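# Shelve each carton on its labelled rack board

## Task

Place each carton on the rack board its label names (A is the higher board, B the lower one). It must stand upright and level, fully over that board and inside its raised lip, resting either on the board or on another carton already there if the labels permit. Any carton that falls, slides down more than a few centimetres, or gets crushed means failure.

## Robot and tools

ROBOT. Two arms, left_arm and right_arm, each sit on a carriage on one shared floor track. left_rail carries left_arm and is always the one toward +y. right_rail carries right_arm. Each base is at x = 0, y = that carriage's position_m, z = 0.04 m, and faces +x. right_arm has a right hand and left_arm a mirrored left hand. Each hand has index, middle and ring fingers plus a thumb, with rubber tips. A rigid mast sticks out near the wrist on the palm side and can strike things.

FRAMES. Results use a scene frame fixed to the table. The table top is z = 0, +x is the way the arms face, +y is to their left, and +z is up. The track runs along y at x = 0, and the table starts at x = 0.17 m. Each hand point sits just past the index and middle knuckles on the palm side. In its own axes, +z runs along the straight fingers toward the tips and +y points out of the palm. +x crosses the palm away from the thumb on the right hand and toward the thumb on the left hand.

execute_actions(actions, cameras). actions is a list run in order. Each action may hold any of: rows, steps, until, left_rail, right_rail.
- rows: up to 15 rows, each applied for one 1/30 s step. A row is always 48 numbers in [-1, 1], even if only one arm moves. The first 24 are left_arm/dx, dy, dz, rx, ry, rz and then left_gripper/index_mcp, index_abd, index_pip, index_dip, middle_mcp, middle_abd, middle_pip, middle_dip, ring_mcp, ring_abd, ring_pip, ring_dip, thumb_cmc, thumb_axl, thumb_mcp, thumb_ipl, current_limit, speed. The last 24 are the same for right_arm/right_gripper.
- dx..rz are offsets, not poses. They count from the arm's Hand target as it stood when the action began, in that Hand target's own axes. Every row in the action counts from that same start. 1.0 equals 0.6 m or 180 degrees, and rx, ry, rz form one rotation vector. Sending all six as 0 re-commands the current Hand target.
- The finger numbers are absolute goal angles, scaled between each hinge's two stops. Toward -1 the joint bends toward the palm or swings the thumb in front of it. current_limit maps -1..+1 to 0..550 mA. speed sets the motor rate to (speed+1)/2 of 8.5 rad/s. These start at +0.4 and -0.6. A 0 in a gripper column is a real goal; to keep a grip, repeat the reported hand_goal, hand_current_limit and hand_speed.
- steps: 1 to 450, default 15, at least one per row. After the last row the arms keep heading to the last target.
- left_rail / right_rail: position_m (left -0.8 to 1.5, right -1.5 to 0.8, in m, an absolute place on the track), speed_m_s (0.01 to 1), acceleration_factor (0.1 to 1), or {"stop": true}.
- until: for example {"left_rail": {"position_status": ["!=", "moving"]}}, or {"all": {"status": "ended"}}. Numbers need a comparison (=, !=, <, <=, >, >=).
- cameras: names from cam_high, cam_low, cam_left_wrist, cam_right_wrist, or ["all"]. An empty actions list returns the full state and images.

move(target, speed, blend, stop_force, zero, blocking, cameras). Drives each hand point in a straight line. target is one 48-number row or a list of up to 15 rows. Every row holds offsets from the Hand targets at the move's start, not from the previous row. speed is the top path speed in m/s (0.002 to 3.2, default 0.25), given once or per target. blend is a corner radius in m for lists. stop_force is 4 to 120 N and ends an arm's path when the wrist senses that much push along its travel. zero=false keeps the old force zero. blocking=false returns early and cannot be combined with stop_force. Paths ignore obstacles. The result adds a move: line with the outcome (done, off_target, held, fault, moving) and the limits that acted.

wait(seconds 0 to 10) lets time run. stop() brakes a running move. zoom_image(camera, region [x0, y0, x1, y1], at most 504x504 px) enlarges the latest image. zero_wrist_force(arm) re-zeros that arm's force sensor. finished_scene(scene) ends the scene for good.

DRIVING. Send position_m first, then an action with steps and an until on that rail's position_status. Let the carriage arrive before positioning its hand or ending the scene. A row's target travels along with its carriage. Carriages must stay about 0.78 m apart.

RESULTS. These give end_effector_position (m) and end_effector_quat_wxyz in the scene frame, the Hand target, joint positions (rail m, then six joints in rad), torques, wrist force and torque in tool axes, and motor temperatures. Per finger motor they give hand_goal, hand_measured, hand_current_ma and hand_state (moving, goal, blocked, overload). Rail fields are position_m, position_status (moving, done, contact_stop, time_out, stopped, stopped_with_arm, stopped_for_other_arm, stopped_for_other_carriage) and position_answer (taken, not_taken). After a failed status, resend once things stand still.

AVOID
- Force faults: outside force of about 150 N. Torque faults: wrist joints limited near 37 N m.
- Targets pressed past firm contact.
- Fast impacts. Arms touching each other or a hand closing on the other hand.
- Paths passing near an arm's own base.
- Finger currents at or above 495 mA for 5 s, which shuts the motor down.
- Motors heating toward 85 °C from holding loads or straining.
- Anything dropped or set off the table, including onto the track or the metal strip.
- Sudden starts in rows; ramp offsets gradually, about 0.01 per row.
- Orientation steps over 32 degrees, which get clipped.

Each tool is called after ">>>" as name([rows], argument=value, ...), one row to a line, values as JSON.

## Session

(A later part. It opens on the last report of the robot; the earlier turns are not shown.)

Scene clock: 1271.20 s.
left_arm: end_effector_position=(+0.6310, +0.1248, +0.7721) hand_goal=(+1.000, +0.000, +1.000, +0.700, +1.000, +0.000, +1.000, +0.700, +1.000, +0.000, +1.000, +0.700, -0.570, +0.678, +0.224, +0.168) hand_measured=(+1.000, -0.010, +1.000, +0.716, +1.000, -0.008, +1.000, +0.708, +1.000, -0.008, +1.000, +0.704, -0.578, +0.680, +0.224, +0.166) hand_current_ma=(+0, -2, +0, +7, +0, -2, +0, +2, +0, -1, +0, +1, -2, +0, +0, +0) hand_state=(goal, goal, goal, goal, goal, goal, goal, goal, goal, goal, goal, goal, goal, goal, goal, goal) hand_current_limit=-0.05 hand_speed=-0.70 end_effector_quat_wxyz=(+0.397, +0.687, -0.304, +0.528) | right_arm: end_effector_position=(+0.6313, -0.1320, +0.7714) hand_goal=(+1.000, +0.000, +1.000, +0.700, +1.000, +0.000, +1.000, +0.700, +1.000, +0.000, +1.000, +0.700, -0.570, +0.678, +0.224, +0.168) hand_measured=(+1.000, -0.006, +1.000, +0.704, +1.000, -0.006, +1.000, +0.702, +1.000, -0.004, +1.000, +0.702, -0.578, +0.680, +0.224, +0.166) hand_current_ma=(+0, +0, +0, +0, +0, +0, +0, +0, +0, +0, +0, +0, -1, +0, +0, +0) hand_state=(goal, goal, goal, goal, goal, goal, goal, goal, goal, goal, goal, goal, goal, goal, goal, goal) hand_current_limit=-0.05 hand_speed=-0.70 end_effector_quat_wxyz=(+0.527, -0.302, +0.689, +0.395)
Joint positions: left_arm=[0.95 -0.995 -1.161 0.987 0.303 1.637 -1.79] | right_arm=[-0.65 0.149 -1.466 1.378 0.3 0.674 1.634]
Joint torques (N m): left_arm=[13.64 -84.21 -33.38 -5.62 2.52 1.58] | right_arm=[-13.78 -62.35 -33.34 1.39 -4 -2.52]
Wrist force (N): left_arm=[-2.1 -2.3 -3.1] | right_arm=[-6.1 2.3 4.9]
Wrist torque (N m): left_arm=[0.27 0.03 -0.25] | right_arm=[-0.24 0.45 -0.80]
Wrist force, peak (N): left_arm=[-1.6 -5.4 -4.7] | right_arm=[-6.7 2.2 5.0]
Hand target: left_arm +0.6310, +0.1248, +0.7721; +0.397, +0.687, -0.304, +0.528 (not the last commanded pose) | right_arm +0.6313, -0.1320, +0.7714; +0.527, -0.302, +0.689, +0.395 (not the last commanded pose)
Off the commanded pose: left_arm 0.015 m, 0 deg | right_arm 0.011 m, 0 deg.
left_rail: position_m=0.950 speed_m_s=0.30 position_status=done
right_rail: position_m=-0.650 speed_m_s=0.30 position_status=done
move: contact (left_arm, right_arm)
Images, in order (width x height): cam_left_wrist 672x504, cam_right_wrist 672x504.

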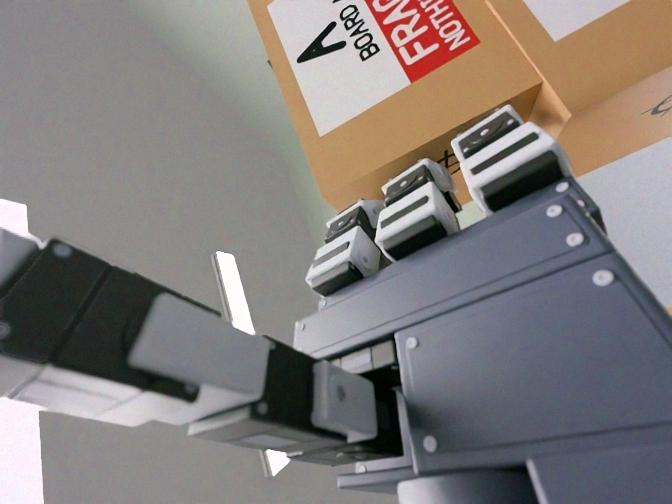

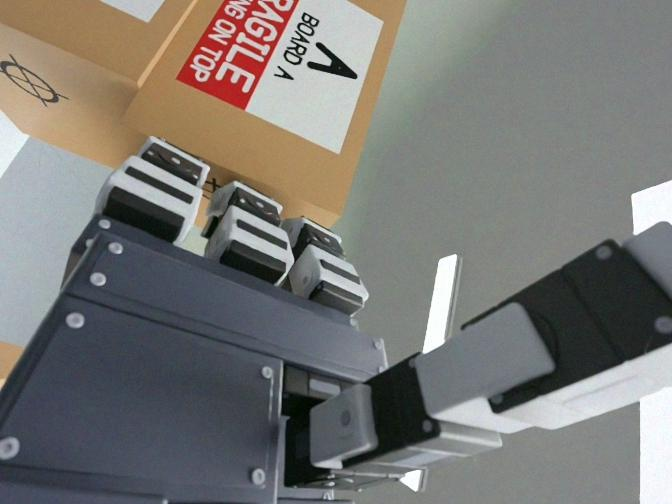

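>>> execute_actions([
  {"rows":[[0,0,0,0,0,0,1,0,1,0.4,1,0,1,0.4,1,0,1,0.4,-0.571,0.678,0.2247,0.1676,-0.05,-0.7,0,0,0,0,0,0,1,0,1,0.4,1,0,1,0.4,1,0,1,0.4,-0.571,0.678,0.2247,0.1676,-0.05,-0.7]],"steps":40},
], cameras=["cam_high","cam_low"])

>>> zoom_image(camera="cam_high", region=[180, 80, 380, 230])

>>> zoom_image(camera="cam_low", region=[305, 125, 385, 205])

Scene clock: 1275.83 s.
left_arm: end_effector_position=(+0.6310, +0.1248, +0.7721) hand_goal=(+1.000, +0.000, +1.000, +0.400, +1.000, +0.000, +1.000, +0.400, +1.000, +0.000, +1.000, +0.400, -0.570, +0.678, +0.224, +0.168) hand_measured=(+1.002, -0.010, +1.000, +0.674, +1.002, -0.010, +1.002, +0.664, +1.002, -0.008, +1.000, +0.662, -0.578, +0.680, +0.224, +0.166) hand_current_ma=(+0, -2, +0, +261, +0, -2, +0, +261, +0, -2, +0, +261, -2, +0, +0, +0) hand_state=(goal, goal, goal, blocked, goal, goal, goal, blocked, goal, goal, goal, blocked, goal, goal, goal, goal) hand_current_limit=-0.05 hand_speed=-0.70 end_effector_quat_wxyz=(+0.397, +0.687, -0.304, +0.528) | right_arm: end_effector_position=(+0.6313, -0.1320, +0.7714) hand_goal=(+1.000, +0.000, +1.000, +0.400, +1.000, +0.000, +1.000, +0.400, +1.000, +0.000, +1.000, +0.400, -0.570, +0.678, +0.224, +0.168) hand_measured=(+1.002, -0.006, +1.000, +0.654, +1.002, -0.006, +1.000, +0.652, +1.002, -0.004, +1.002, +0.652, -0.578, +0.680, +0.224, +0.166) hand_current_ma=(+0, +0, +0, +261, +0, +0, +0, +261, +0, +0, +0, +261, -1, +0, +0, +0) hand_state=(goal, goal, goal, blocked, goal, goal, goal, blocked, goal, goal, goal, blocked, goal, goal, goal, goal) hand_current_limit=-0.05 hand_speed=-0.70 end_effector_quat_wxyz=(+0.527, -0.302, +0.689, +0.395)
Joint positions: left_arm=[0.95 -0.995 -1.161 0.987 0.303 1.637 -1.79] | right_arm=[-0.65 0.149 -1.466 1.378 0.3 0.674 1.634]
Joint torques (N m): left_arm=[-39.71 -59.41 -43.32 -5.64 7.71 1.91] | right_arm=[34.27 -56.83 -39.87 -1.47 -4.03 -2.45]
Wrist force (N): left_arm=[-2.3 -16.4 -21.6] | right_arm=[-5.9 -12.9 -18.1]
Wrist torque (N m): left_arm=[4.08 -0.40 0.11] | right_arm=[4.50 1.07 -1.21]
Wrist force, peak (N): left_arm=[-2.7 -16.4 -21.8] | right_arm=[-6.3 -13.0 -18.2]
Hand target: left_arm +0.6310, +0.1248, +0.7721; +0.397, +0.687, -0.304, +0.528 | right_arm +0.6313, -0.1320, +0.7714; +0.527, -0.302, +0.689, +0.395
Off the commanded pose: left_arm 0.000 m, 0 deg | right_arm 0.000 m, 0 deg.
left_rail: position_m=0.950 speed_m_s=0.30 position_status=done
right_rail: position_m=-0.650 speed_m_s=0.30 position_status=done
Images, in order (width x height): cam_high 672x504, cam_low 672x504.

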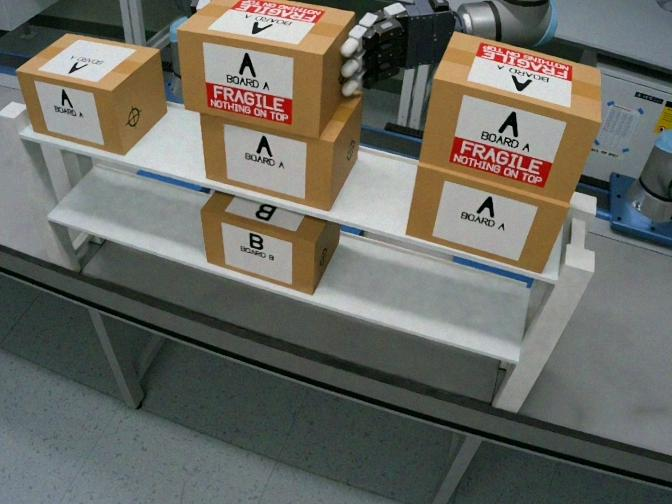

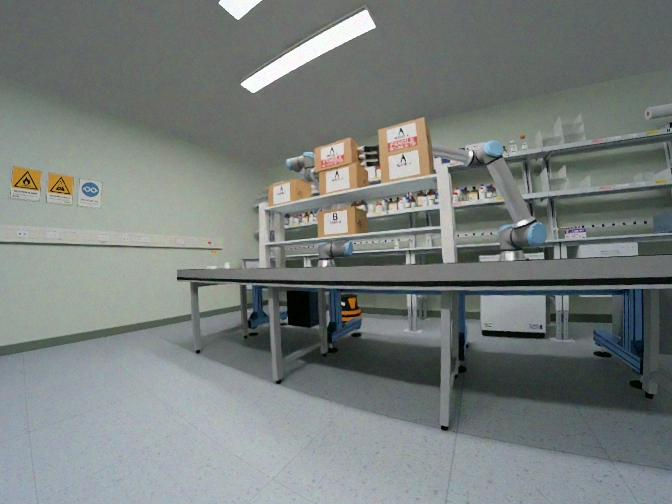

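Scaled by 2.520 from the camera's 672x504 image, which has a finer 960x720 frame.

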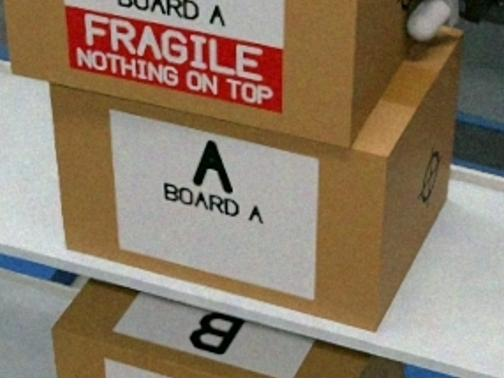

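Scaled by 6.300 from the camera's 672x504 image, which has a finer 960x720 frame.

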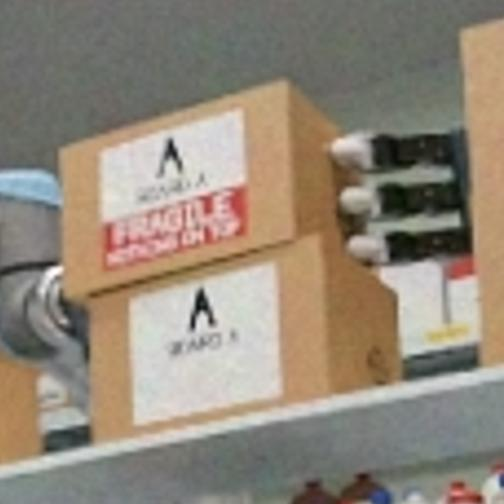

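>>> move(target=[0,0.00117,0.00202,0,0,0,1,0,1,0.4,1,0,1,0.4,1,0,1,0.4,-0.571,0.678,0.2247,0.1676,-0.05,-0.7,0,0.00117,0.00202,0,0,0,1,0,1,0.4,1,0,1,0.4,1,0,1,0.4,-0.571,0.678,0.2247,0.1676,-0.05,-0.7], speed=0.01)

>>> move(target=[0.02415,0.0056,-0.00324,0,0,0,1,0,1,0.4,1,0,1,0.4,1,0,1,0.4,-0.571,0.678,0.2247,0.1676,-0.05,-0.7,-0.02415,0.0056,-0.00324,0,0,0,1,0,1,0.4,1,0,1,0.4,1,0,1,0.4,-0.571,0.678,0.2247,0.1676,-0.05,-0.7], speed=0.02, cameras=["cam_high","cam_low"])

>>> zoom_image(camera="cam_high", region=[180, 80, 380, 230])

>>> zoom_image(camera="cam_low", region=[305, 125, 385, 205])

Scene clock: 1278.40 s.
left_arm: end_effector_position=(+0.6311, +0.1235, +0.7722) hand_goal=(+1.000, +0.000, +1.000, +0.400, +1.000, +0.000, +1.000, +0.400, +1.000, +0.000, +1.000, +0.400, -0.570, +0.678, +0.224, +0.168) hand_measured=(+1.002, -0.010, +1.002, +0.674, +1.002, -0.010, +1.002, +0.664, +1.002, -0.008, +1.002, +0.662, -0.578, +0.680, +0.224, +0.166) hand_current_ma=(+0, -3, +0, +261, +0, -2, +0, +261, +0, -2, +0, +261, -2, +0, +0, +0) hand_state=(goal, goal, goal, blocked, goal, goal, goal, blocked, goal, goal, goal, blocked, goal, goal, goal, goal) hand_current_limit=-0.05 hand_speed=-0.70 end_effector_quat_wxyz=(+0.397, +0.687, -0.304, +0.528) | right_arm: end_effector_position=(+0.6313, -0.1307, +0.7714) hand_goal=(+1.000, +0.000, +1.000, +0.400, +1.000, +0.000, +1.000, +0.400, +1.000, +0.000, +1.000, +0.400, -0.570, +0.678, +0.224, +0.168) hand_measured=(+1.002, -0.006, +1.002, +0.654, +1.002, -0.006, +1.002, +0.652, +1.002, -0.004, +1.002, +0.652, -0.578, +0.680, +0.224, +0.166) hand_current_ma=(+0, +0, +0, +261, +0, +0, +0, +261, +0, +0, +0, +261, -1, +0, +0, +0) hand_state=(goal, goal, goal, blocked, goal, goal, goal, blocked, goal, goal, goal, blocked, goal, goal, goal, goal) hand_current_limit=-0.05 hand_speed=-0.70 end_effector_quat_wxyz=(+0.527, -0.302, +0.689, +0.395)
Joint positions: left_arm=[0.95 -0.996 -1.159 0.984 0.304 1.636 -1.79] | right_arm=[-0.65 0.151 -1.465 1.377 0.3 0.676 1.634]
Joint torques (N m): left_arm=[-54.82 -41.41 -52.91 -3.86 4.93 -1.66] | right_arm=[48.48 -32.85 -52.12 -4.33 -4.88 3.28]
Wrist force (N): left_arm=[-1.4 -25.4 -44.0] | right_arm=[-6.8 -19.8 -38.1]
Wrist torque (N m): left_arm=[8.00 -0.92 0.31] | right_arm=[8.15 1.61 -1.34]
Wrist force, peak (N): left_arm=[-1.4 -25.4 -44.0] | right_arm=[-6.8 -19.8 -38.1]
Hand target: left_arm +0.6310, +0.1234, +0.7721; +0.397, +0.687, -0.304, +0.528 | right_arm +0.6313, -0.1306, +0.7714; +0.527, -0.302, +0.689, +0.395
Off the commanded pose: left_arm 0.000 m, 0 deg | right_arm 0.000 m, 0 deg.
left_rail: position_m=0.950 speed_m_s=0.30 position_status=done
right_rail: position_m=-0.650 speed_m_s=0.30 position_status=done
move: done

Scene clock: 1279.47 s.
left_arm: end_effector_position=(+0.6310, +0.1234, +0.7871) hand_goal=(+1.000, +0.000, +1.000, +0.400, +1.000, +0.000, +1.000, +0.400, +1.000, +0.000, +1.000, +0.400, -0.570, +0.678, +0.224, +0.168) hand_measured=(+1.002, -0.060, +1.002, +0.674, +1.004, -0.060, +1.002, +0.664, +1.002, -0.058, +1.002, +0.662, -0.578, +0.680, +0.224, +0.166) hand_current_ma=(+0, -60, +0, +261, +0, -59, +0, +261, +0, -55, +0, +261, -2, +0, +0, +0) hand_state=(goal, blocked, goal, blocked, goal, blocked, goal, blocked, goal, blocked, goal, blocked, goal, goal, goal, goal) hand_current_limit=-0.05 hand_speed=-0.70 end_effector_quat_wxyz=(+0.397, +0.687, -0.304, +0.528) | right_arm: end_effector_position=(+0.6314, -0.1306, +0.7864) hand_goal=(+1.000, +0.000, +1.000, +0.400, +1.000, +0.000, +1.000, +0.400, +1.000, +0.000, +1.000, +0.400, -0.570, +0.678, +0.224, +0.168) hand_measured=(+1.002, -0.062, +1.002, +0.654, +1.002, -0.062, +1.002, +0.652, +1.002, -0.060, +1.002, +0.652, -0.578, +0.680, +0.224, +0.166) hand_current_ma=(+0, -45, +0, +261, +0, -46, +0, +261, +0, -43, +0, +261, -1, +0, +0, +0) hand_state=(goal, blocked, goal, blocked, goal, blocked, goal, blocked, goal, blocked, goal, blocked, goal, goal, goal, goal) hand_current_limit=-0.05 hand_speed=-0.70 end_effector_quat_wxyz=(+0.527, -0.302, +0.689, +0.395)
Joint positions: left_arm=[0.95 -0.996 -1.153 0.949 0.333 1.636 -1.79] | right_arm=[-0.65 0.151 -1.462 1.348 0.326 0.676 1.635]
Joint torques (N m): left_arm=[-51.26 -51.75 -58.26 -5.38 7.07 -1.2] | right_arm=[45.31 -42.94 -59.05 -0.66 -7.43 0.71]
Wrist force (N): left_arm=[-9.3 -28.1 -39.0] | right_arm=[1.6 -22.2 -32.1]
Wrist torque (N m): left_arm=[7.59 -1.64 -0.52] | right_arm=[7.45 2.34 -0.46]
Wrist force, peak (N): left_arm=[-1.7 -26.2 -44.2] | right_arm=[-6.3 -20.3 -38.2]
Hand target: left_arm +0.6310, +0.1234, +0.7871; +0.397, +0.687, -0.304, +0.528 | right_arm +0.6314, -0.1306, +0.7864; +0.527, -0.302, +0.689, +0.395
Off the commanded pose: left_arm 0.000 m, 0 deg | right_arm 0.000 m, 0 deg.
left_rail: position_m=0.950 speed_m_s=0.30 position_status=done
right_rail: position_m=-0.650 speed_m_s=0.30 position_status=done
move: done
Images, in order (width x height): cam_high 672x504, cam_low 672x504.

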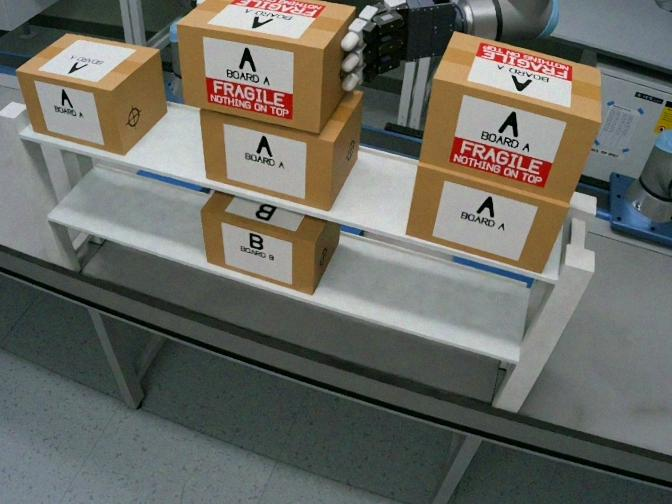

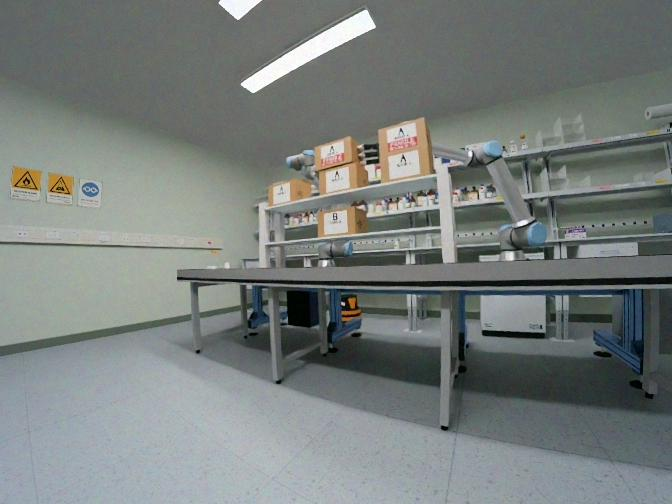

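Scaled by 2.520 from the camera's 672x504 image, which has a finer 960x720 frame.

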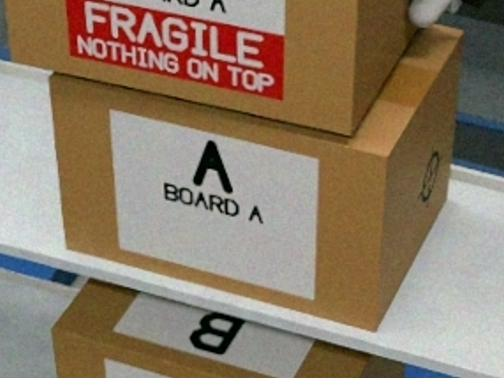

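Scaled by 6.300 from the camera's 672x504 image, which has a finer 960x720 frame.

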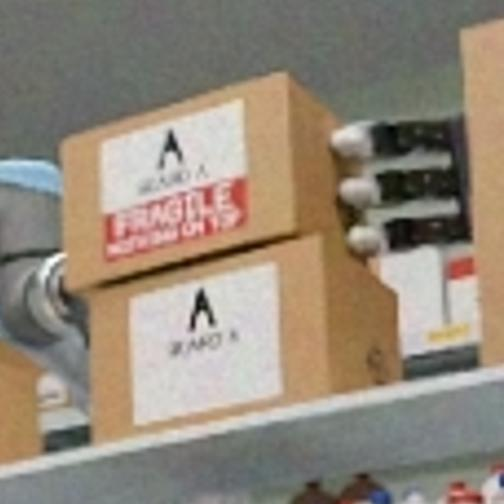

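>>> zoom_image(camera="cam_high", region=[180, 80, 260, 160])

>>> zoom_image(camera="cam_high", region=[270, 90, 350, 170])

Scaled by 6.300 from the camera's 672x504 image, which has a finer 960x720 frame.

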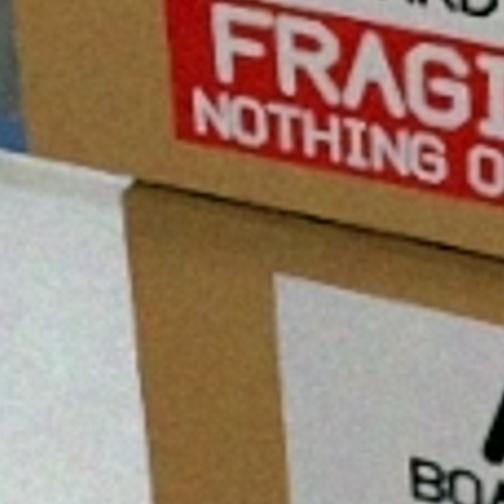

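Scaled by 6.300 from the camera's 672x504 image, which has a finer 960x720 frame.

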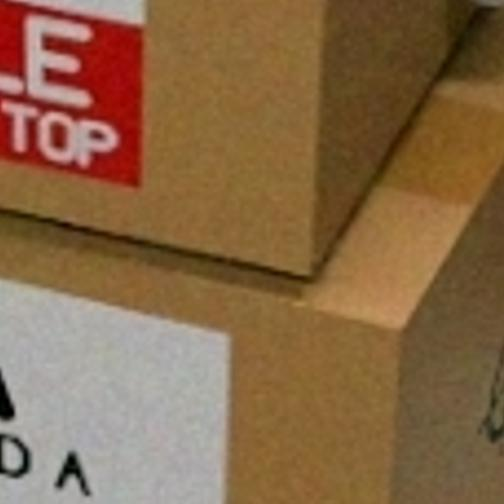

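>>> move(target=[-0.000863,-0.018878,-0.039136,0,0,0,1,0,1,0.4,1,0,1,0.4,1,0,1,0.4,-0.571,0.678,0.2247,0.1676,-0.05,-0.7,0.004313,0.035608,0.029476,0,0,0,1,0,1,0.4,1,0,1,0.4,1,0,1,0.4,-0.571,0.678,0.2247,0.1676,-0.05,-0.7], speed=0.03, cameras=["cam_high","cam_low","cam_left_wrist","cam_right_wrist"])

>>> zoom_image(camera="cam_high", region=[180, 80, 260, 160])

>>> zoom_image(camera="cam_high", region=[290, 90, 370, 170])

>>> zoom_image(camera="cam_low", region=[305, 125, 385, 205])

Scene clock: 1284.40 s.
left_arm: end_effector_position=(+0.6290, +0.1493, +0.7871) hand_goal=(+1.000, +0.000, +1.000, +0.400, +1.000, +0.000, +1.000, +0.400, +1.000, +0.000, +1.000, +0.400, -0.570, +0.678, +0.224, +0.168) hand_measured=(+1.002, -0.068, +1.002, +0.674, +1.004, -0.068, +1.002, +0.664, +1.002, -0.066, +1.002, +0.666, -0.578, +0.680, +0.224, +0.166) hand_current_ma=(+0, -74, +0, +261, +0, -72, +0, +261, +0, -68, +0, +261, -2, +0, +0, +0) hand_state=(goal, blocked, goal, blocked, goal, blocked, goal, blocked, goal, blocked, goal, blocked, goal, goal, goal, goal) hand_current_limit=-0.05 hand_speed=-0.70 end_effector_quat_wxyz=(+0.397, +0.687, -0.304, +0.528) | right_arm: end_effector_position=(+0.6215, -0.1046, +0.7864) hand_goal=(+1.000, +0.000, +1.000, +0.400, +1.000, +0.000, +1.000, +0.400, +1.000, +0.000, +1.000, +0.400, -0.570, +0.678, +0.224, +0.168) hand_measured=(+1.002, -0.064, +1.002, +0.654, +1.002, -0.064, +1.002, +0.652, +1.002, -0.062, +1.002, +0.652, -0.578, +0.680, +0.224, +0.166) hand_current_ma=(+0, -48, +0, +261, +0, -48, +0, +261, +0, -45, +0, +261, -1, +0, +0, +0) hand_state=(goal, blocked, goal, blocked, goal, blocked, goal, blocked, goal, blocked, goal, blocked, goal, goal, goal, goal) hand_current_limit=-0.05 hand_speed=-0.70 end_effector_quat_wxyz=(+0.527, -0.302, +0.689, +0.395)
Joint positions: left_arm=[0.95 -0.98 -1.192 1.004 0.317 1.652 -1.788] | right_arm=[-0.65 0.196 -1.46 1.345 0.316 0.72 1.649]
Joint torques (N m): left_arm=[-20.82 -77.88 -43.87 -17.26 13.73 1.77] | right_arm=[45.72 -39.84 -58 -6.17 -4.31 3.02]
Wrist force (N): left_arm=[-10.3 -28.8 -37.5] | right_arm=[0.9 -20.6 -31.8]
Wrist torque (N m): left_arm=[7.35 -1.88 -0.59] | right_arm=[7.28 2.01 -0.50]
Wrist force, peak (N): left_arm=[-8.9 -29.1 -41.1] | right_arm=[1.6 -23.5 -35.0]
Hand target: left_arm +0.6290, +0.1494, +0.7871; +0.397, +0.687, -0.304, +0.528 | right_arm +0.6215, -0.1045, +0.7864; +0.527, -0.302, +0.689, +0.395
Off the commanded pose: left_arm 0.000 m, 0 deg | right_arm 0.000 m, 0 deg.
left_rail: position_m=0.950 speed_m_s=0.30 position_status=done
right_rail: position_m=-0.650 speed_m_s=0.30 position_status=done
move: done

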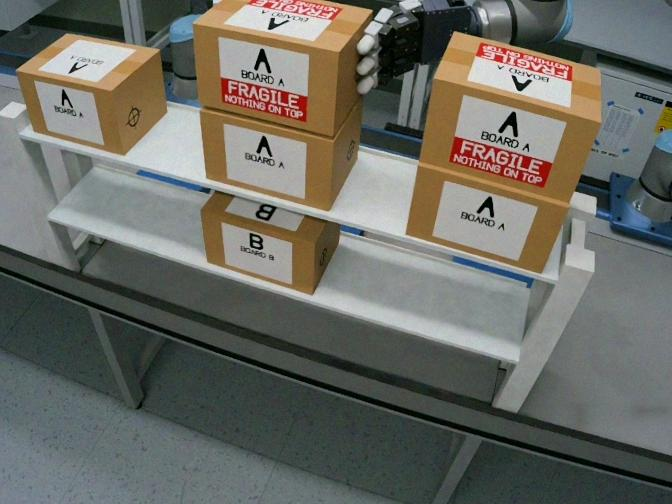

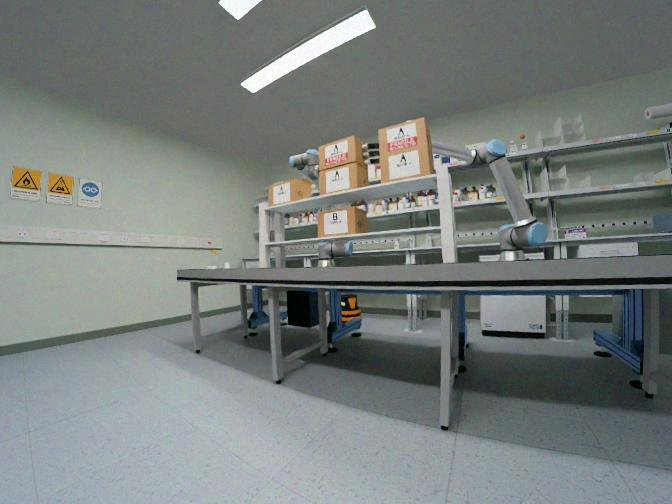

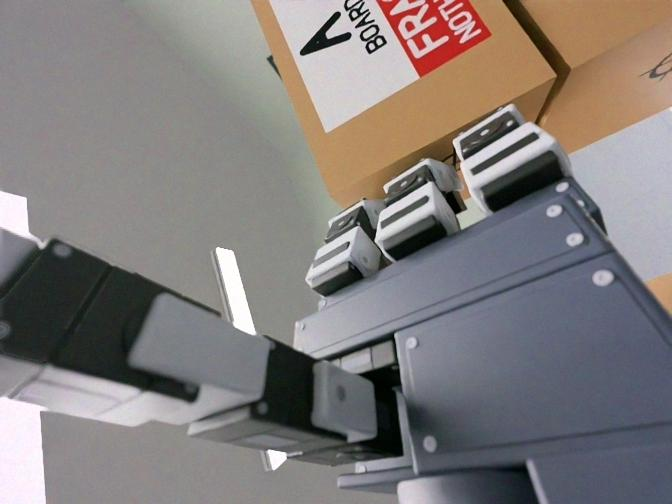

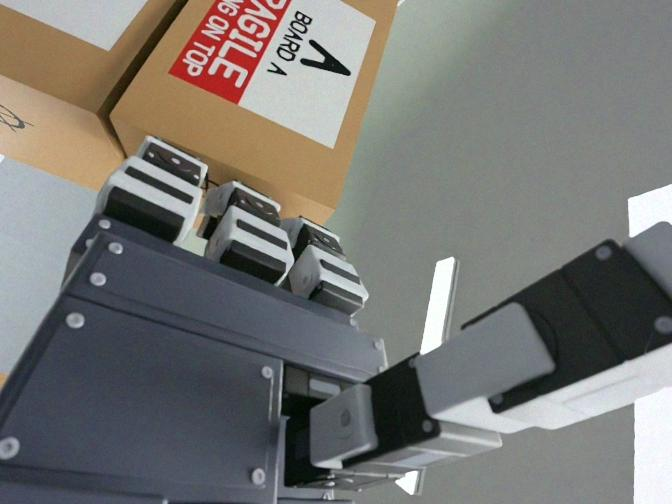

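Scaled by 6.300 from the camera's 672x504 image, which has a finer 960x720 frame.

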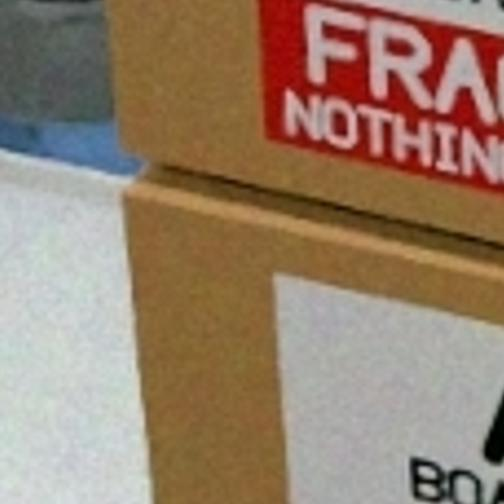

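Scaled by 6.300 from the camera's 672x504 image, which has a finer 960x720 frame.

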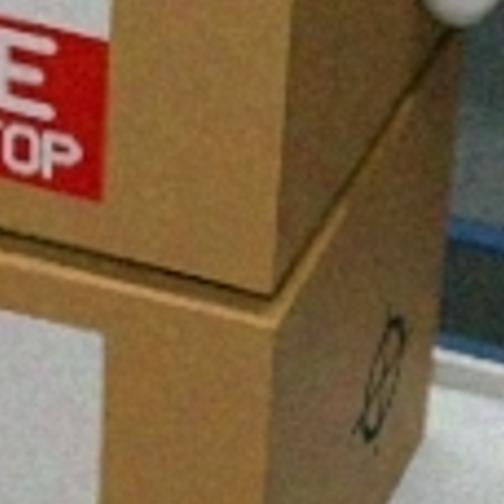

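Scaled by 6.300 from the camera's 672x504 image, which has a finer 960x720 frame.

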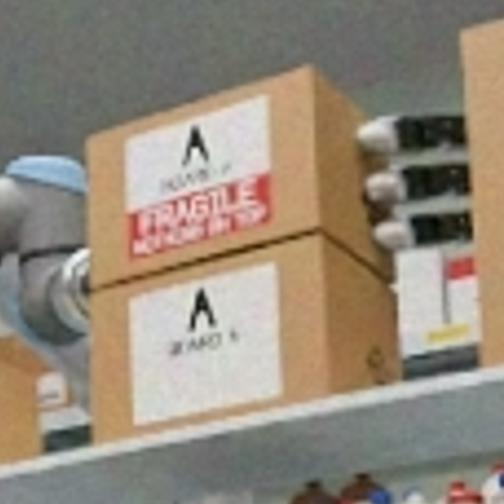

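>>> move(target=[-0.040245,-0.009338,0.005393,0,0,0,1,0,1,0.4,1,0,1,0.4,1,0,1,0.4,-0.571,0.678,0.2247,0.1676,-0.05,-0.7,0.040245,-0.009338,0.005393,0,0,0,1,0,1,0.4,1,0,1,0.4,1,0,1,0.4,-0.571,0.678,0.2247,0.1676,-0.05,-0.7], speed=0.01, stop_force=5, cameras=["cam_high"])

>>> zoom_image(camera="cam_high", region=[180, 80, 380, 230])

Scene clock: 1287.47 s.
left_arm: end_effector_position=(+0.6290, +0.1494, +0.7782) hand_goal=(+1.000, +0.000, +1.000, +0.400, +1.000, +0.000, +1.000, +0.400, +1.000, +0.000, +1.000, +0.400, -0.570, +0.678, +0.224, +0.168) hand_measured=(+1.002, -0.068, +1.002, +0.674, +1.004, -0.066, +1.002, +0.664, +1.002, -0.066, +1.002, +0.670, -0.578, +0.680, +0.224, +0.166) hand_current_ma=(+0, -72, +0, +261, +0, -71, +0, +261, +0, -67, +0, +261, -2, +0, +0, +0) hand_state=(goal, blocked, goal, blocked, goal, blocked, goal, blocked, goal, blocked, goal, blocked, goal, goal, goal, goal) hand_current_limit=-0.05 hand_speed=-0.70 end_effector_quat_wxyz=(+0.397, +0.687, -0.304, +0.528) | right_arm: end_effector_position=(+0.6215, -0.1045, +0.7769) hand_goal=(+1.000, +0.000, +1.000, +0.400, +1.000, +0.000, +1.000, +0.400, +1.000, +0.000, +1.000, +0.400, -0.570, +0.678, +0.224, +0.168) hand_measured=(+1.004, -0.060, +1.002, +0.654, +1.002, -0.060, +1.002, +0.652, +1.002, -0.058, +1.002, +0.652, -0.578, +0.680, +0.224, +0.166) hand_current_ma=(+0, -43, +0, +261, +0, -43, +0, +261, +0, -40, +0, +261, -1, +0, +0, +0) hand_state=(goal, blocked, goal, blocked, goal, blocked, goal, blocked, goal, blocked, goal, blocked, goal, goal, goal, goal) hand_current_limit=-0.05 hand_speed=-0.70 end_effector_quat_wxyz=(+0.527, -0.302, +0.689, +0.395)
Joint positions: left_arm=[0.95 -0.98 -1.195 1.024 0.3 1.652 -1.788] | right_arm=[-0.65 0.196 -1.462 1.364 0.299 0.72 1.649]
Joint torques (N m): left_arm=[-21.16 -48.19 -58.71 -5.46 11.76 1.83] | right_arm=[42.25 -39.84 -57.15 -0.92 -5.41 -0.25]
Wrist force (N): left_arm=[-7.7 -28.0 -38.4] | right_arm=[-0.3 -20.4 -31.6]
Wrist torque (N m): left_arm=[7.41 -1.82 -0.28] | right_arm=[7.23 1.83 -0.63]
Wrist force, peak (N): left_arm=[-10.7 -29.0 -37.6] | right_arm=[-4.0 -19.5 -34.9]
Hand target: left_arm +0.6290, +0.1494, +0.7782; +0.397, +0.687, -0.304, +0.528 (not the last commanded pose) | right_arm +0.6215, -0.1045, +0.7769; +0.527, -0.302, +0.689, +0.395 (not the last commanded pose)
Off the commanded pose: left_arm 0.016 m, 0 deg | right_arm 0.016 m, 0 deg.
left_rail: position_m=0.950 speed_m_s=0.30 position_status=done
right_rail: position_m=-0.650 speed_m_s=0.30 position_status=done
move: contact (left_arm, right_arm)
Images, in order (width x height): cam_high 672x504.

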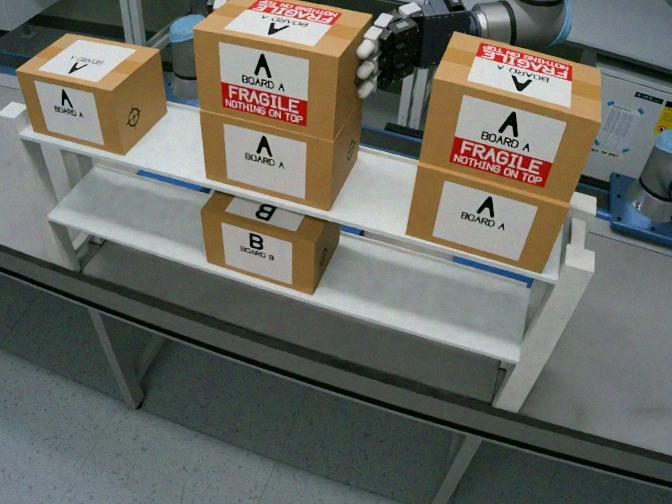

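Scaled by 2.520 from the camera's 672x504 image, which has a finer 960x720 frame.

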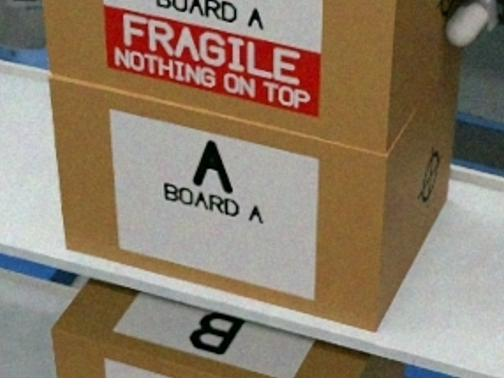

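>>> move([
  [-0.005634,-0.001307,0.000755,0,0,0,1,0,1,0.4,1,0,1,0.4,1,0,1,0.4,-0.571,0.678,0.2247,0.1676,-0.05,-0.7,0.005634,-0.001307,0.000755,0,0,0,1,0,1,0.4,1,0,1,0.4,1,0,1,0.4,-0.571,0.678,0.2247,0.1676,-0.05,-0.7],
  [-0.005634,-0.001307,0.000755,0,0,0,1,0,1,0.9,1,0,1,0.9,1,0,1,0.9,-0.571,0.678,0.2247,0.1676,-0.05,-0.7,0.005634,-0.001307,0.000755,0,0,0,1,0,1,0.9,1,0,1,0.9,1,0,1,0.9,-0.571,0.678,0.2247,0.1676,-0.05,-0.7],
  [-0.005634,-0.017977,-0.028115,0,0,0,1,0,1,0.9,1,0,1,0.9,1,0,1,0.9,-0.571,0.678,0.2247,0.1676,-0.05,-0.7,0.005634,-0.017977,-0.028115,0,0,0,1,0,1,0.9,1,0,1,0.9,1,0,1,0.9,-0.571,0.678,0.2247,0.1676,-0.05,-0.7],
], speed=[0.01,0.01,0.02], cameras=["cam_high","cam_left_wrist","cam_right_wrist"])

>>> zoom_image(camera="cam_high", region=[180, 80, 380, 230])

>>> zoom_image(camera="cam_left_wrist", region=[440, 0, 620, 160])

>>> zoom_image(camera="cam_right_wrist", region=[60, 0, 260, 180])

Scene clock: 1291.77 s.
left_arm: end_effector_position=(+0.6290, +0.1693, +0.7747) hand_goal=(+1.000, +0.000, +1.000, +0.900, +1.000, +0.000, +1.000, +0.900, +1.000, +0.000, +1.000, +0.900, -0.570, +0.678, +0.224, +0.168) hand_measured=(+1.000, -0.012, +1.000, +0.898, +1.000, -0.012, +1.000, +0.898, +1.000, -0.010, +1.000, +0.896, -0.578, +0.680, +0.224, +0.166) hand_current_ma=(+0, -4, +0, +0, +0, -3, +0, +0, +0, -3, +0, +0, -2, +0, +0, +0) hand_state=(goal, goal, goal, goal, goal, goal, goal, goal, goal, goal, goal, goal, goal, goal, goal, goal) hand_current_limit=-0.05 hand_speed=-0.70 end_effector_quat_wxyz=(+0.397, +0.687, -0.304, +0.528) | right_arm: end_effector_position=(+0.6214, -0.1245, +0.7735) hand_goal=(+1.000, +0.000, +1.000, +0.900, +1.000, +0.000, +1.000, +0.900, +1.000, +0.000, +1.000, +0.900, -0.570, +0.678, +0.224, +0.168) hand_measured=(+1.000, -0.012, +1.000, +0.896, +1.000, -0.012, +1.000, +0.898, +1.000, -0.010, +1.000, +0.898, -0.578, +0.680, +0.224, +0.166) hand_current_ma=(+0, -2, +0, +0, +0, -2, +0, +0, +0, -1, +0, +0, -1, +0, +0, +0) hand_state=(goal, goal, goal, goal, goal, goal, goal, goal, goal, goal, goal, goal, goal, goal, goal, goal) hand_current_limit=-0.05 hand_speed=-0.70 end_effector_quat_wxyz=(+0.527, -0.302, +0.689, +0.395)
Joint positions: left_arm=[0.95 -0.965 -1.222 1.068 0.284 1.667 -1.786] | right_arm=[-0.65 0.163 -1.476 1.386 0.299 0.689 1.639]
Joint torques (N m): left_arm=[14.62 -81.22 -33.29 -5.36 2.81 1.74] | right_arm=[-12.53 -62.56 -33.59 1.44 -3.8 -2.74]
Wrist force (N): left_arm=[-0.6 -3.2 -0.7] | right_arm=[-7.6 3.0 5.5]
Wrist torque (N m): left_arm=[-0.23 -0.02 -0.06] | right_arm=[-0.21 0.61 -0.91]
Wrist force, peak (N): left_arm=[-2.0 -26.7 -42.9] | right_arm=[-6.2 -19.5 -36.8]
Hand target: left_arm +0.6290, +0.1694, +0.7747; +0.397, +0.687, -0.304, +0.528 | right_arm +0.6214, -0.1246, +0.7735; +0.527, -0.302, +0.689, +0.395
Off the commanded pose: left_arm 0.000 m, 0 deg | right_arm 0.000 m, 0 deg.
left_rail: position_m=0.950 speed_m_s=0.30 position_status=done
right_rail: position_m=-0.650 speed_m_s=0.30 position_status=done
move: done
Images, in order (width x height): cam_high 672x504, cam_left_wrist 672x504, cam_right_wrist 672x504.

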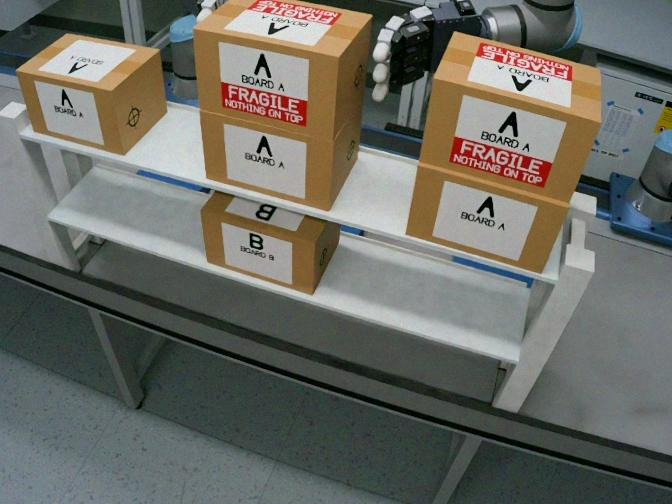

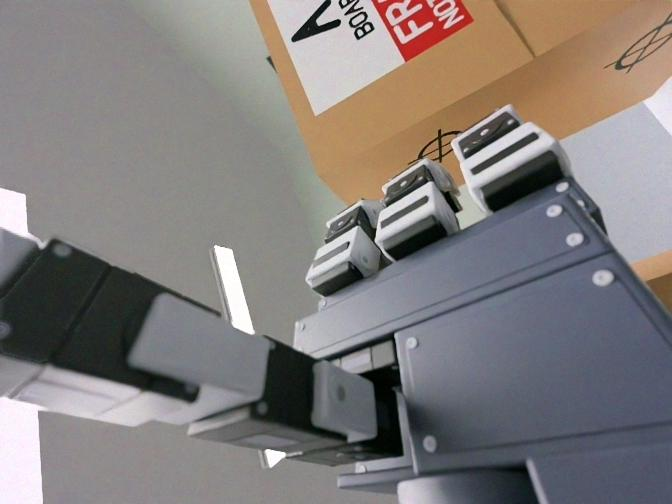

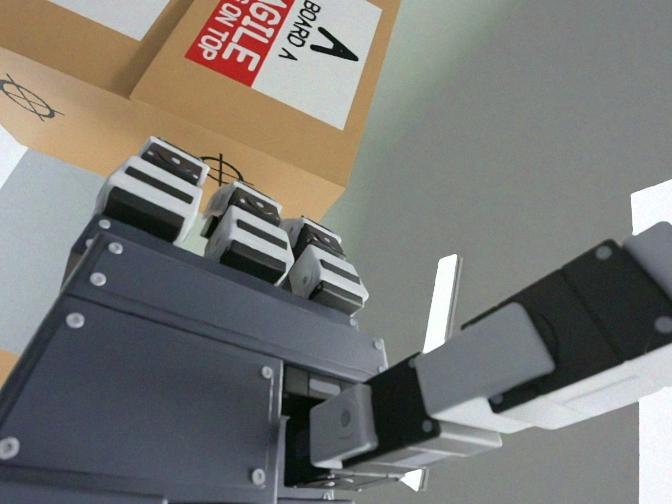

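Scaled by 2.520 from the camera's 672x504 image, which has a finer 960x720 frame.

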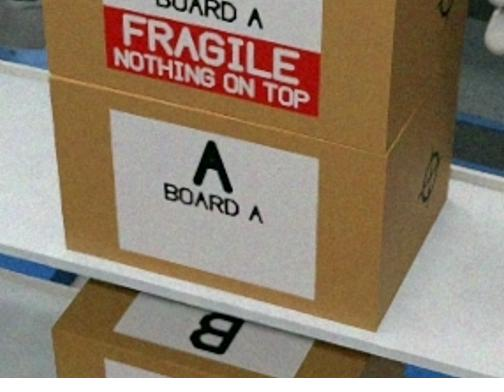

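Scaled by 2.800 from the camera's 672x504 image, which has a finer 960x720 frame.

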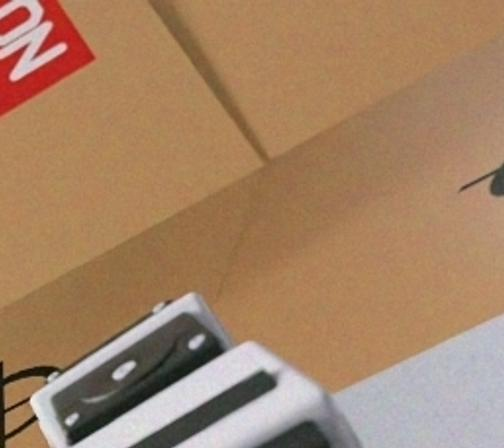

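Scaled by 2.520 from the camera's 672x504 image, which has a finer 960x720 frame.

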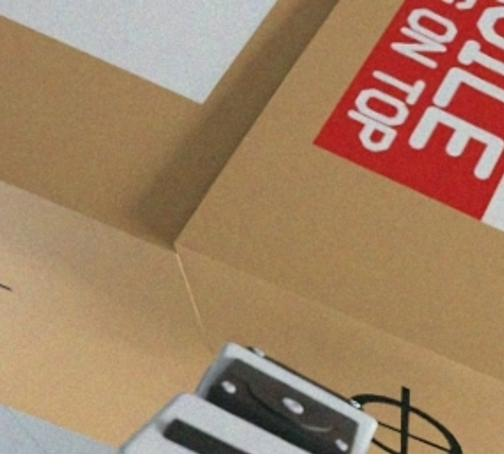

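>>> move(target=[-0.120764,0.390376,-0.2254,0,0,0,1,0,1,0.9,1,0,1,0.9,1,0,1,0.9,-0.571,0.678,0.2247,0.1676,-0.05,-0.7,0.120764,0.390376,-0.2254,0,0,0,1,0,1,0.9,1,0,1,0.9,1,0,1,0.9,-0.571,0.678,0.2247,0.1676,-0.05,-0.7], speed=0.1, cameras=["all"])

>>> zoom_image(camera="cam_high", region=[380, 20, 620, 290])

>>> zoom_image(camera="cam_left_wrist", region=[250, 0, 560, 220])

>>> zoom_image(camera="cam_right_wrist", region=[0, 0, 360, 250])

>>> zoom_image(camera="cam_low", region=[250, 100, 460, 260])

Scene clock: 1296.40 s.
left_arm: end_effector_position=(+0.3491, +0.1694, +0.7745) hand_goal=(+1.000, +0.000, +1.000, +0.900, +1.000, +0.000, +1.000, +0.900, +1.000, +0.000, +1.000, +0.900, -0.570, +0.678, +0.224, +0.168) hand_measured=(+1.000, -0.012, +1.000, +0.898, +1.000, -0.012, +1.000, +0.898, +1.000, -0.010, +1.000, +0.896, -0.578, +0.680, +0.224, +0.166) hand_current_ma=(+0, -3, +0, +0, +0, -3, +0, +0, +0, -2, +0, +0, -2, +0, +0, +0) hand_state=(goal, goal, goal, goal, goal, goal, goal, goal, goal, goal, goal, goal, goal, goal, goal, goal) hand_current_limit=-0.05 hand_speed=-0.70 end_effector_quat_wxyz=(+0.397, +0.687, -0.304, +0.528) | right_arm: end_effector_position=(+0.3414, -0.1229, +0.7742) hand_goal=(+1.000, +0.000, +1.000, +0.900, +1.000, +0.000, +1.000, +0.900, +1.000, +0.000, +1.000, +0.900, -0.570, +0.678, +0.224, +0.168) hand_measured=(+1.000, -0.012, +1.000, +0.896, +1.000, -0.012, +1.000, +0.898, +1.000, -0.010, +1.000, +0.898, -0.578, +0.680, +0.224, +0.166) hand_current_ma=(+0, -2, +0, +0, +0, -2, +0, +0, +0, -1, +0, +0, -1, +0, +0, +0) hand_state=(goal, goal, goal, goal, goal, goal, goal, goal, goal, goal, goal, goal, goal, goal, goal, goal) hand_current_limit=-0.05 hand_speed=-0.70 end_effector_quat_wxyz=(+0.527, -0.302, +0.689, +0.395)
Joint positions: left_arm=[0.95 -1.352 -1.533 1.444 0.224 1.283 -1.837] | right_arm=[-0.65 0.302 -1.887 1.746 0.322 0.825 1.678]
Joint torques (N m): left_arm=[-17.57 -56.17 -33.62 0.78 -2.67 -2.5] | right_arm=[12.82 -27.43 -34.15 1.15 3.42 3.32]
Wrist force (N): left_arm=[-0.9 -3.1 -0.9] | right_arm=[-7.1 2.4 5.1]
Wrist torque (N m): left_arm=[-0.17 0.01 0.19] | right_arm=[-0.24 0.56 -0.87]
Wrist force, peak (N): left_arm=[-0.6 -4.8 -0.2] | right_arm=[-7.3 2.9 5.9]
Hand target: left_arm +0.3490, +0.1694, +0.7745; +0.397, +0.687, -0.304, +0.528 | right_arm +0.3414, -0.1229, +0.7742; +0.527, -0.302, +0.689, +0.395
Off the commanded pose: left_arm 0.000 m, 0 deg | right_arm 0.000 m, 0 deg.
left_rail: position_m=0.950 speed_m_s=0.30 position_status=done
right_rail: position_m=-0.650 speed_m_s=0.30 position_status=done
move: done

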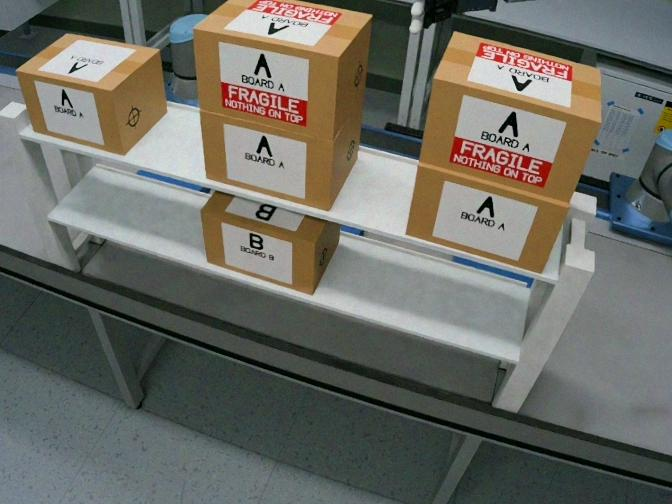

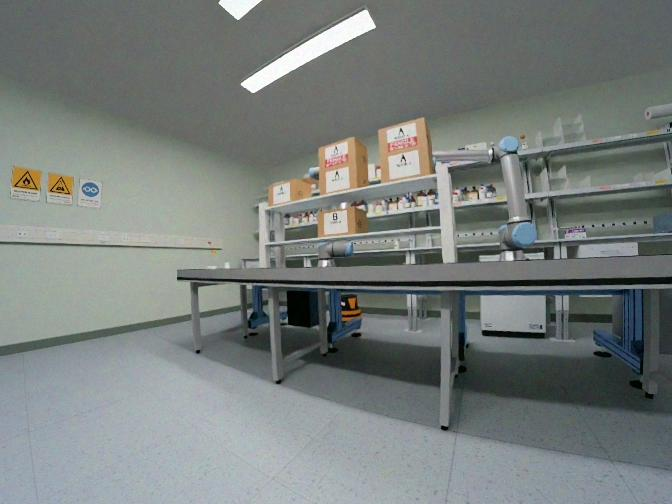

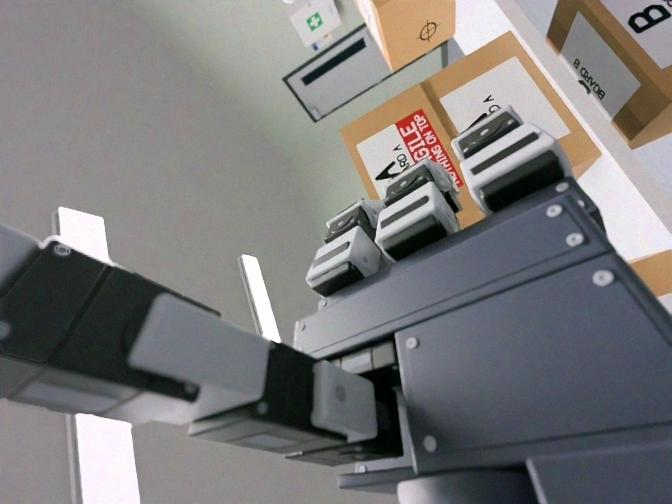

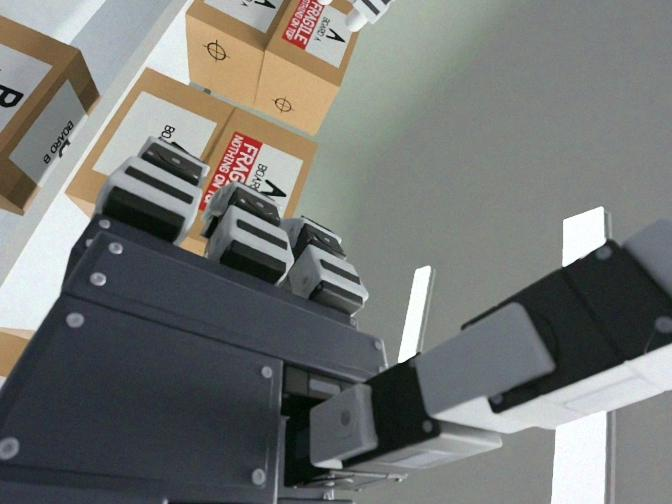

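Scaled by 1.867 from the camera's 672x504 image, which has a finer 960x720 frame.

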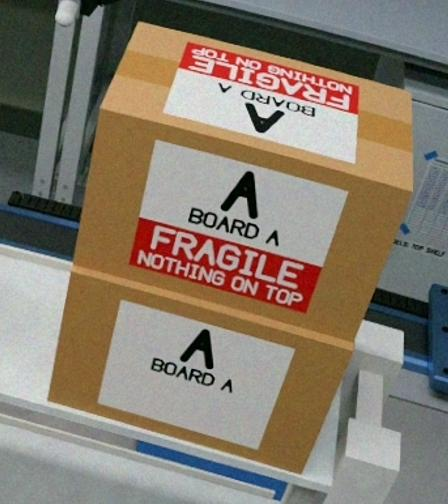

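Scaled by 1.626 from the camera's 672x504 image, which has a finer 960x720 frame.

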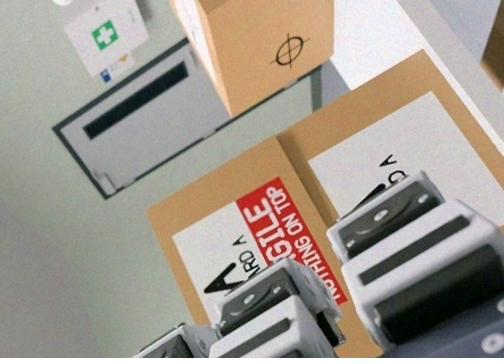

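Scaled by 1.400 from the camera's 672x504 image, which has a finer 960x720 frame.

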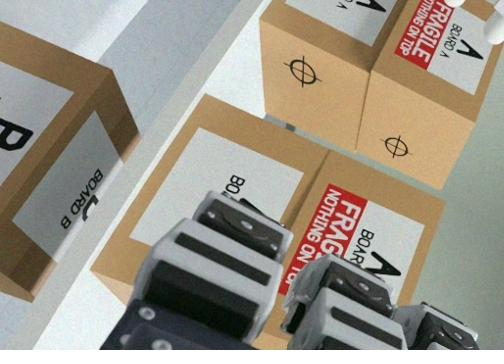

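Scaled by 2.400 from the camera's 672x504 image, which has a finer 960x720 frame.

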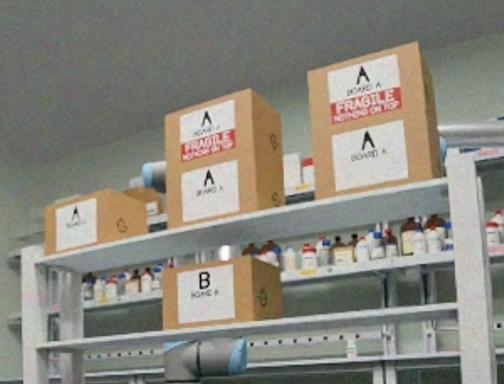

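>>> finished_scene(scene=1)

The scene is finished: the task was done.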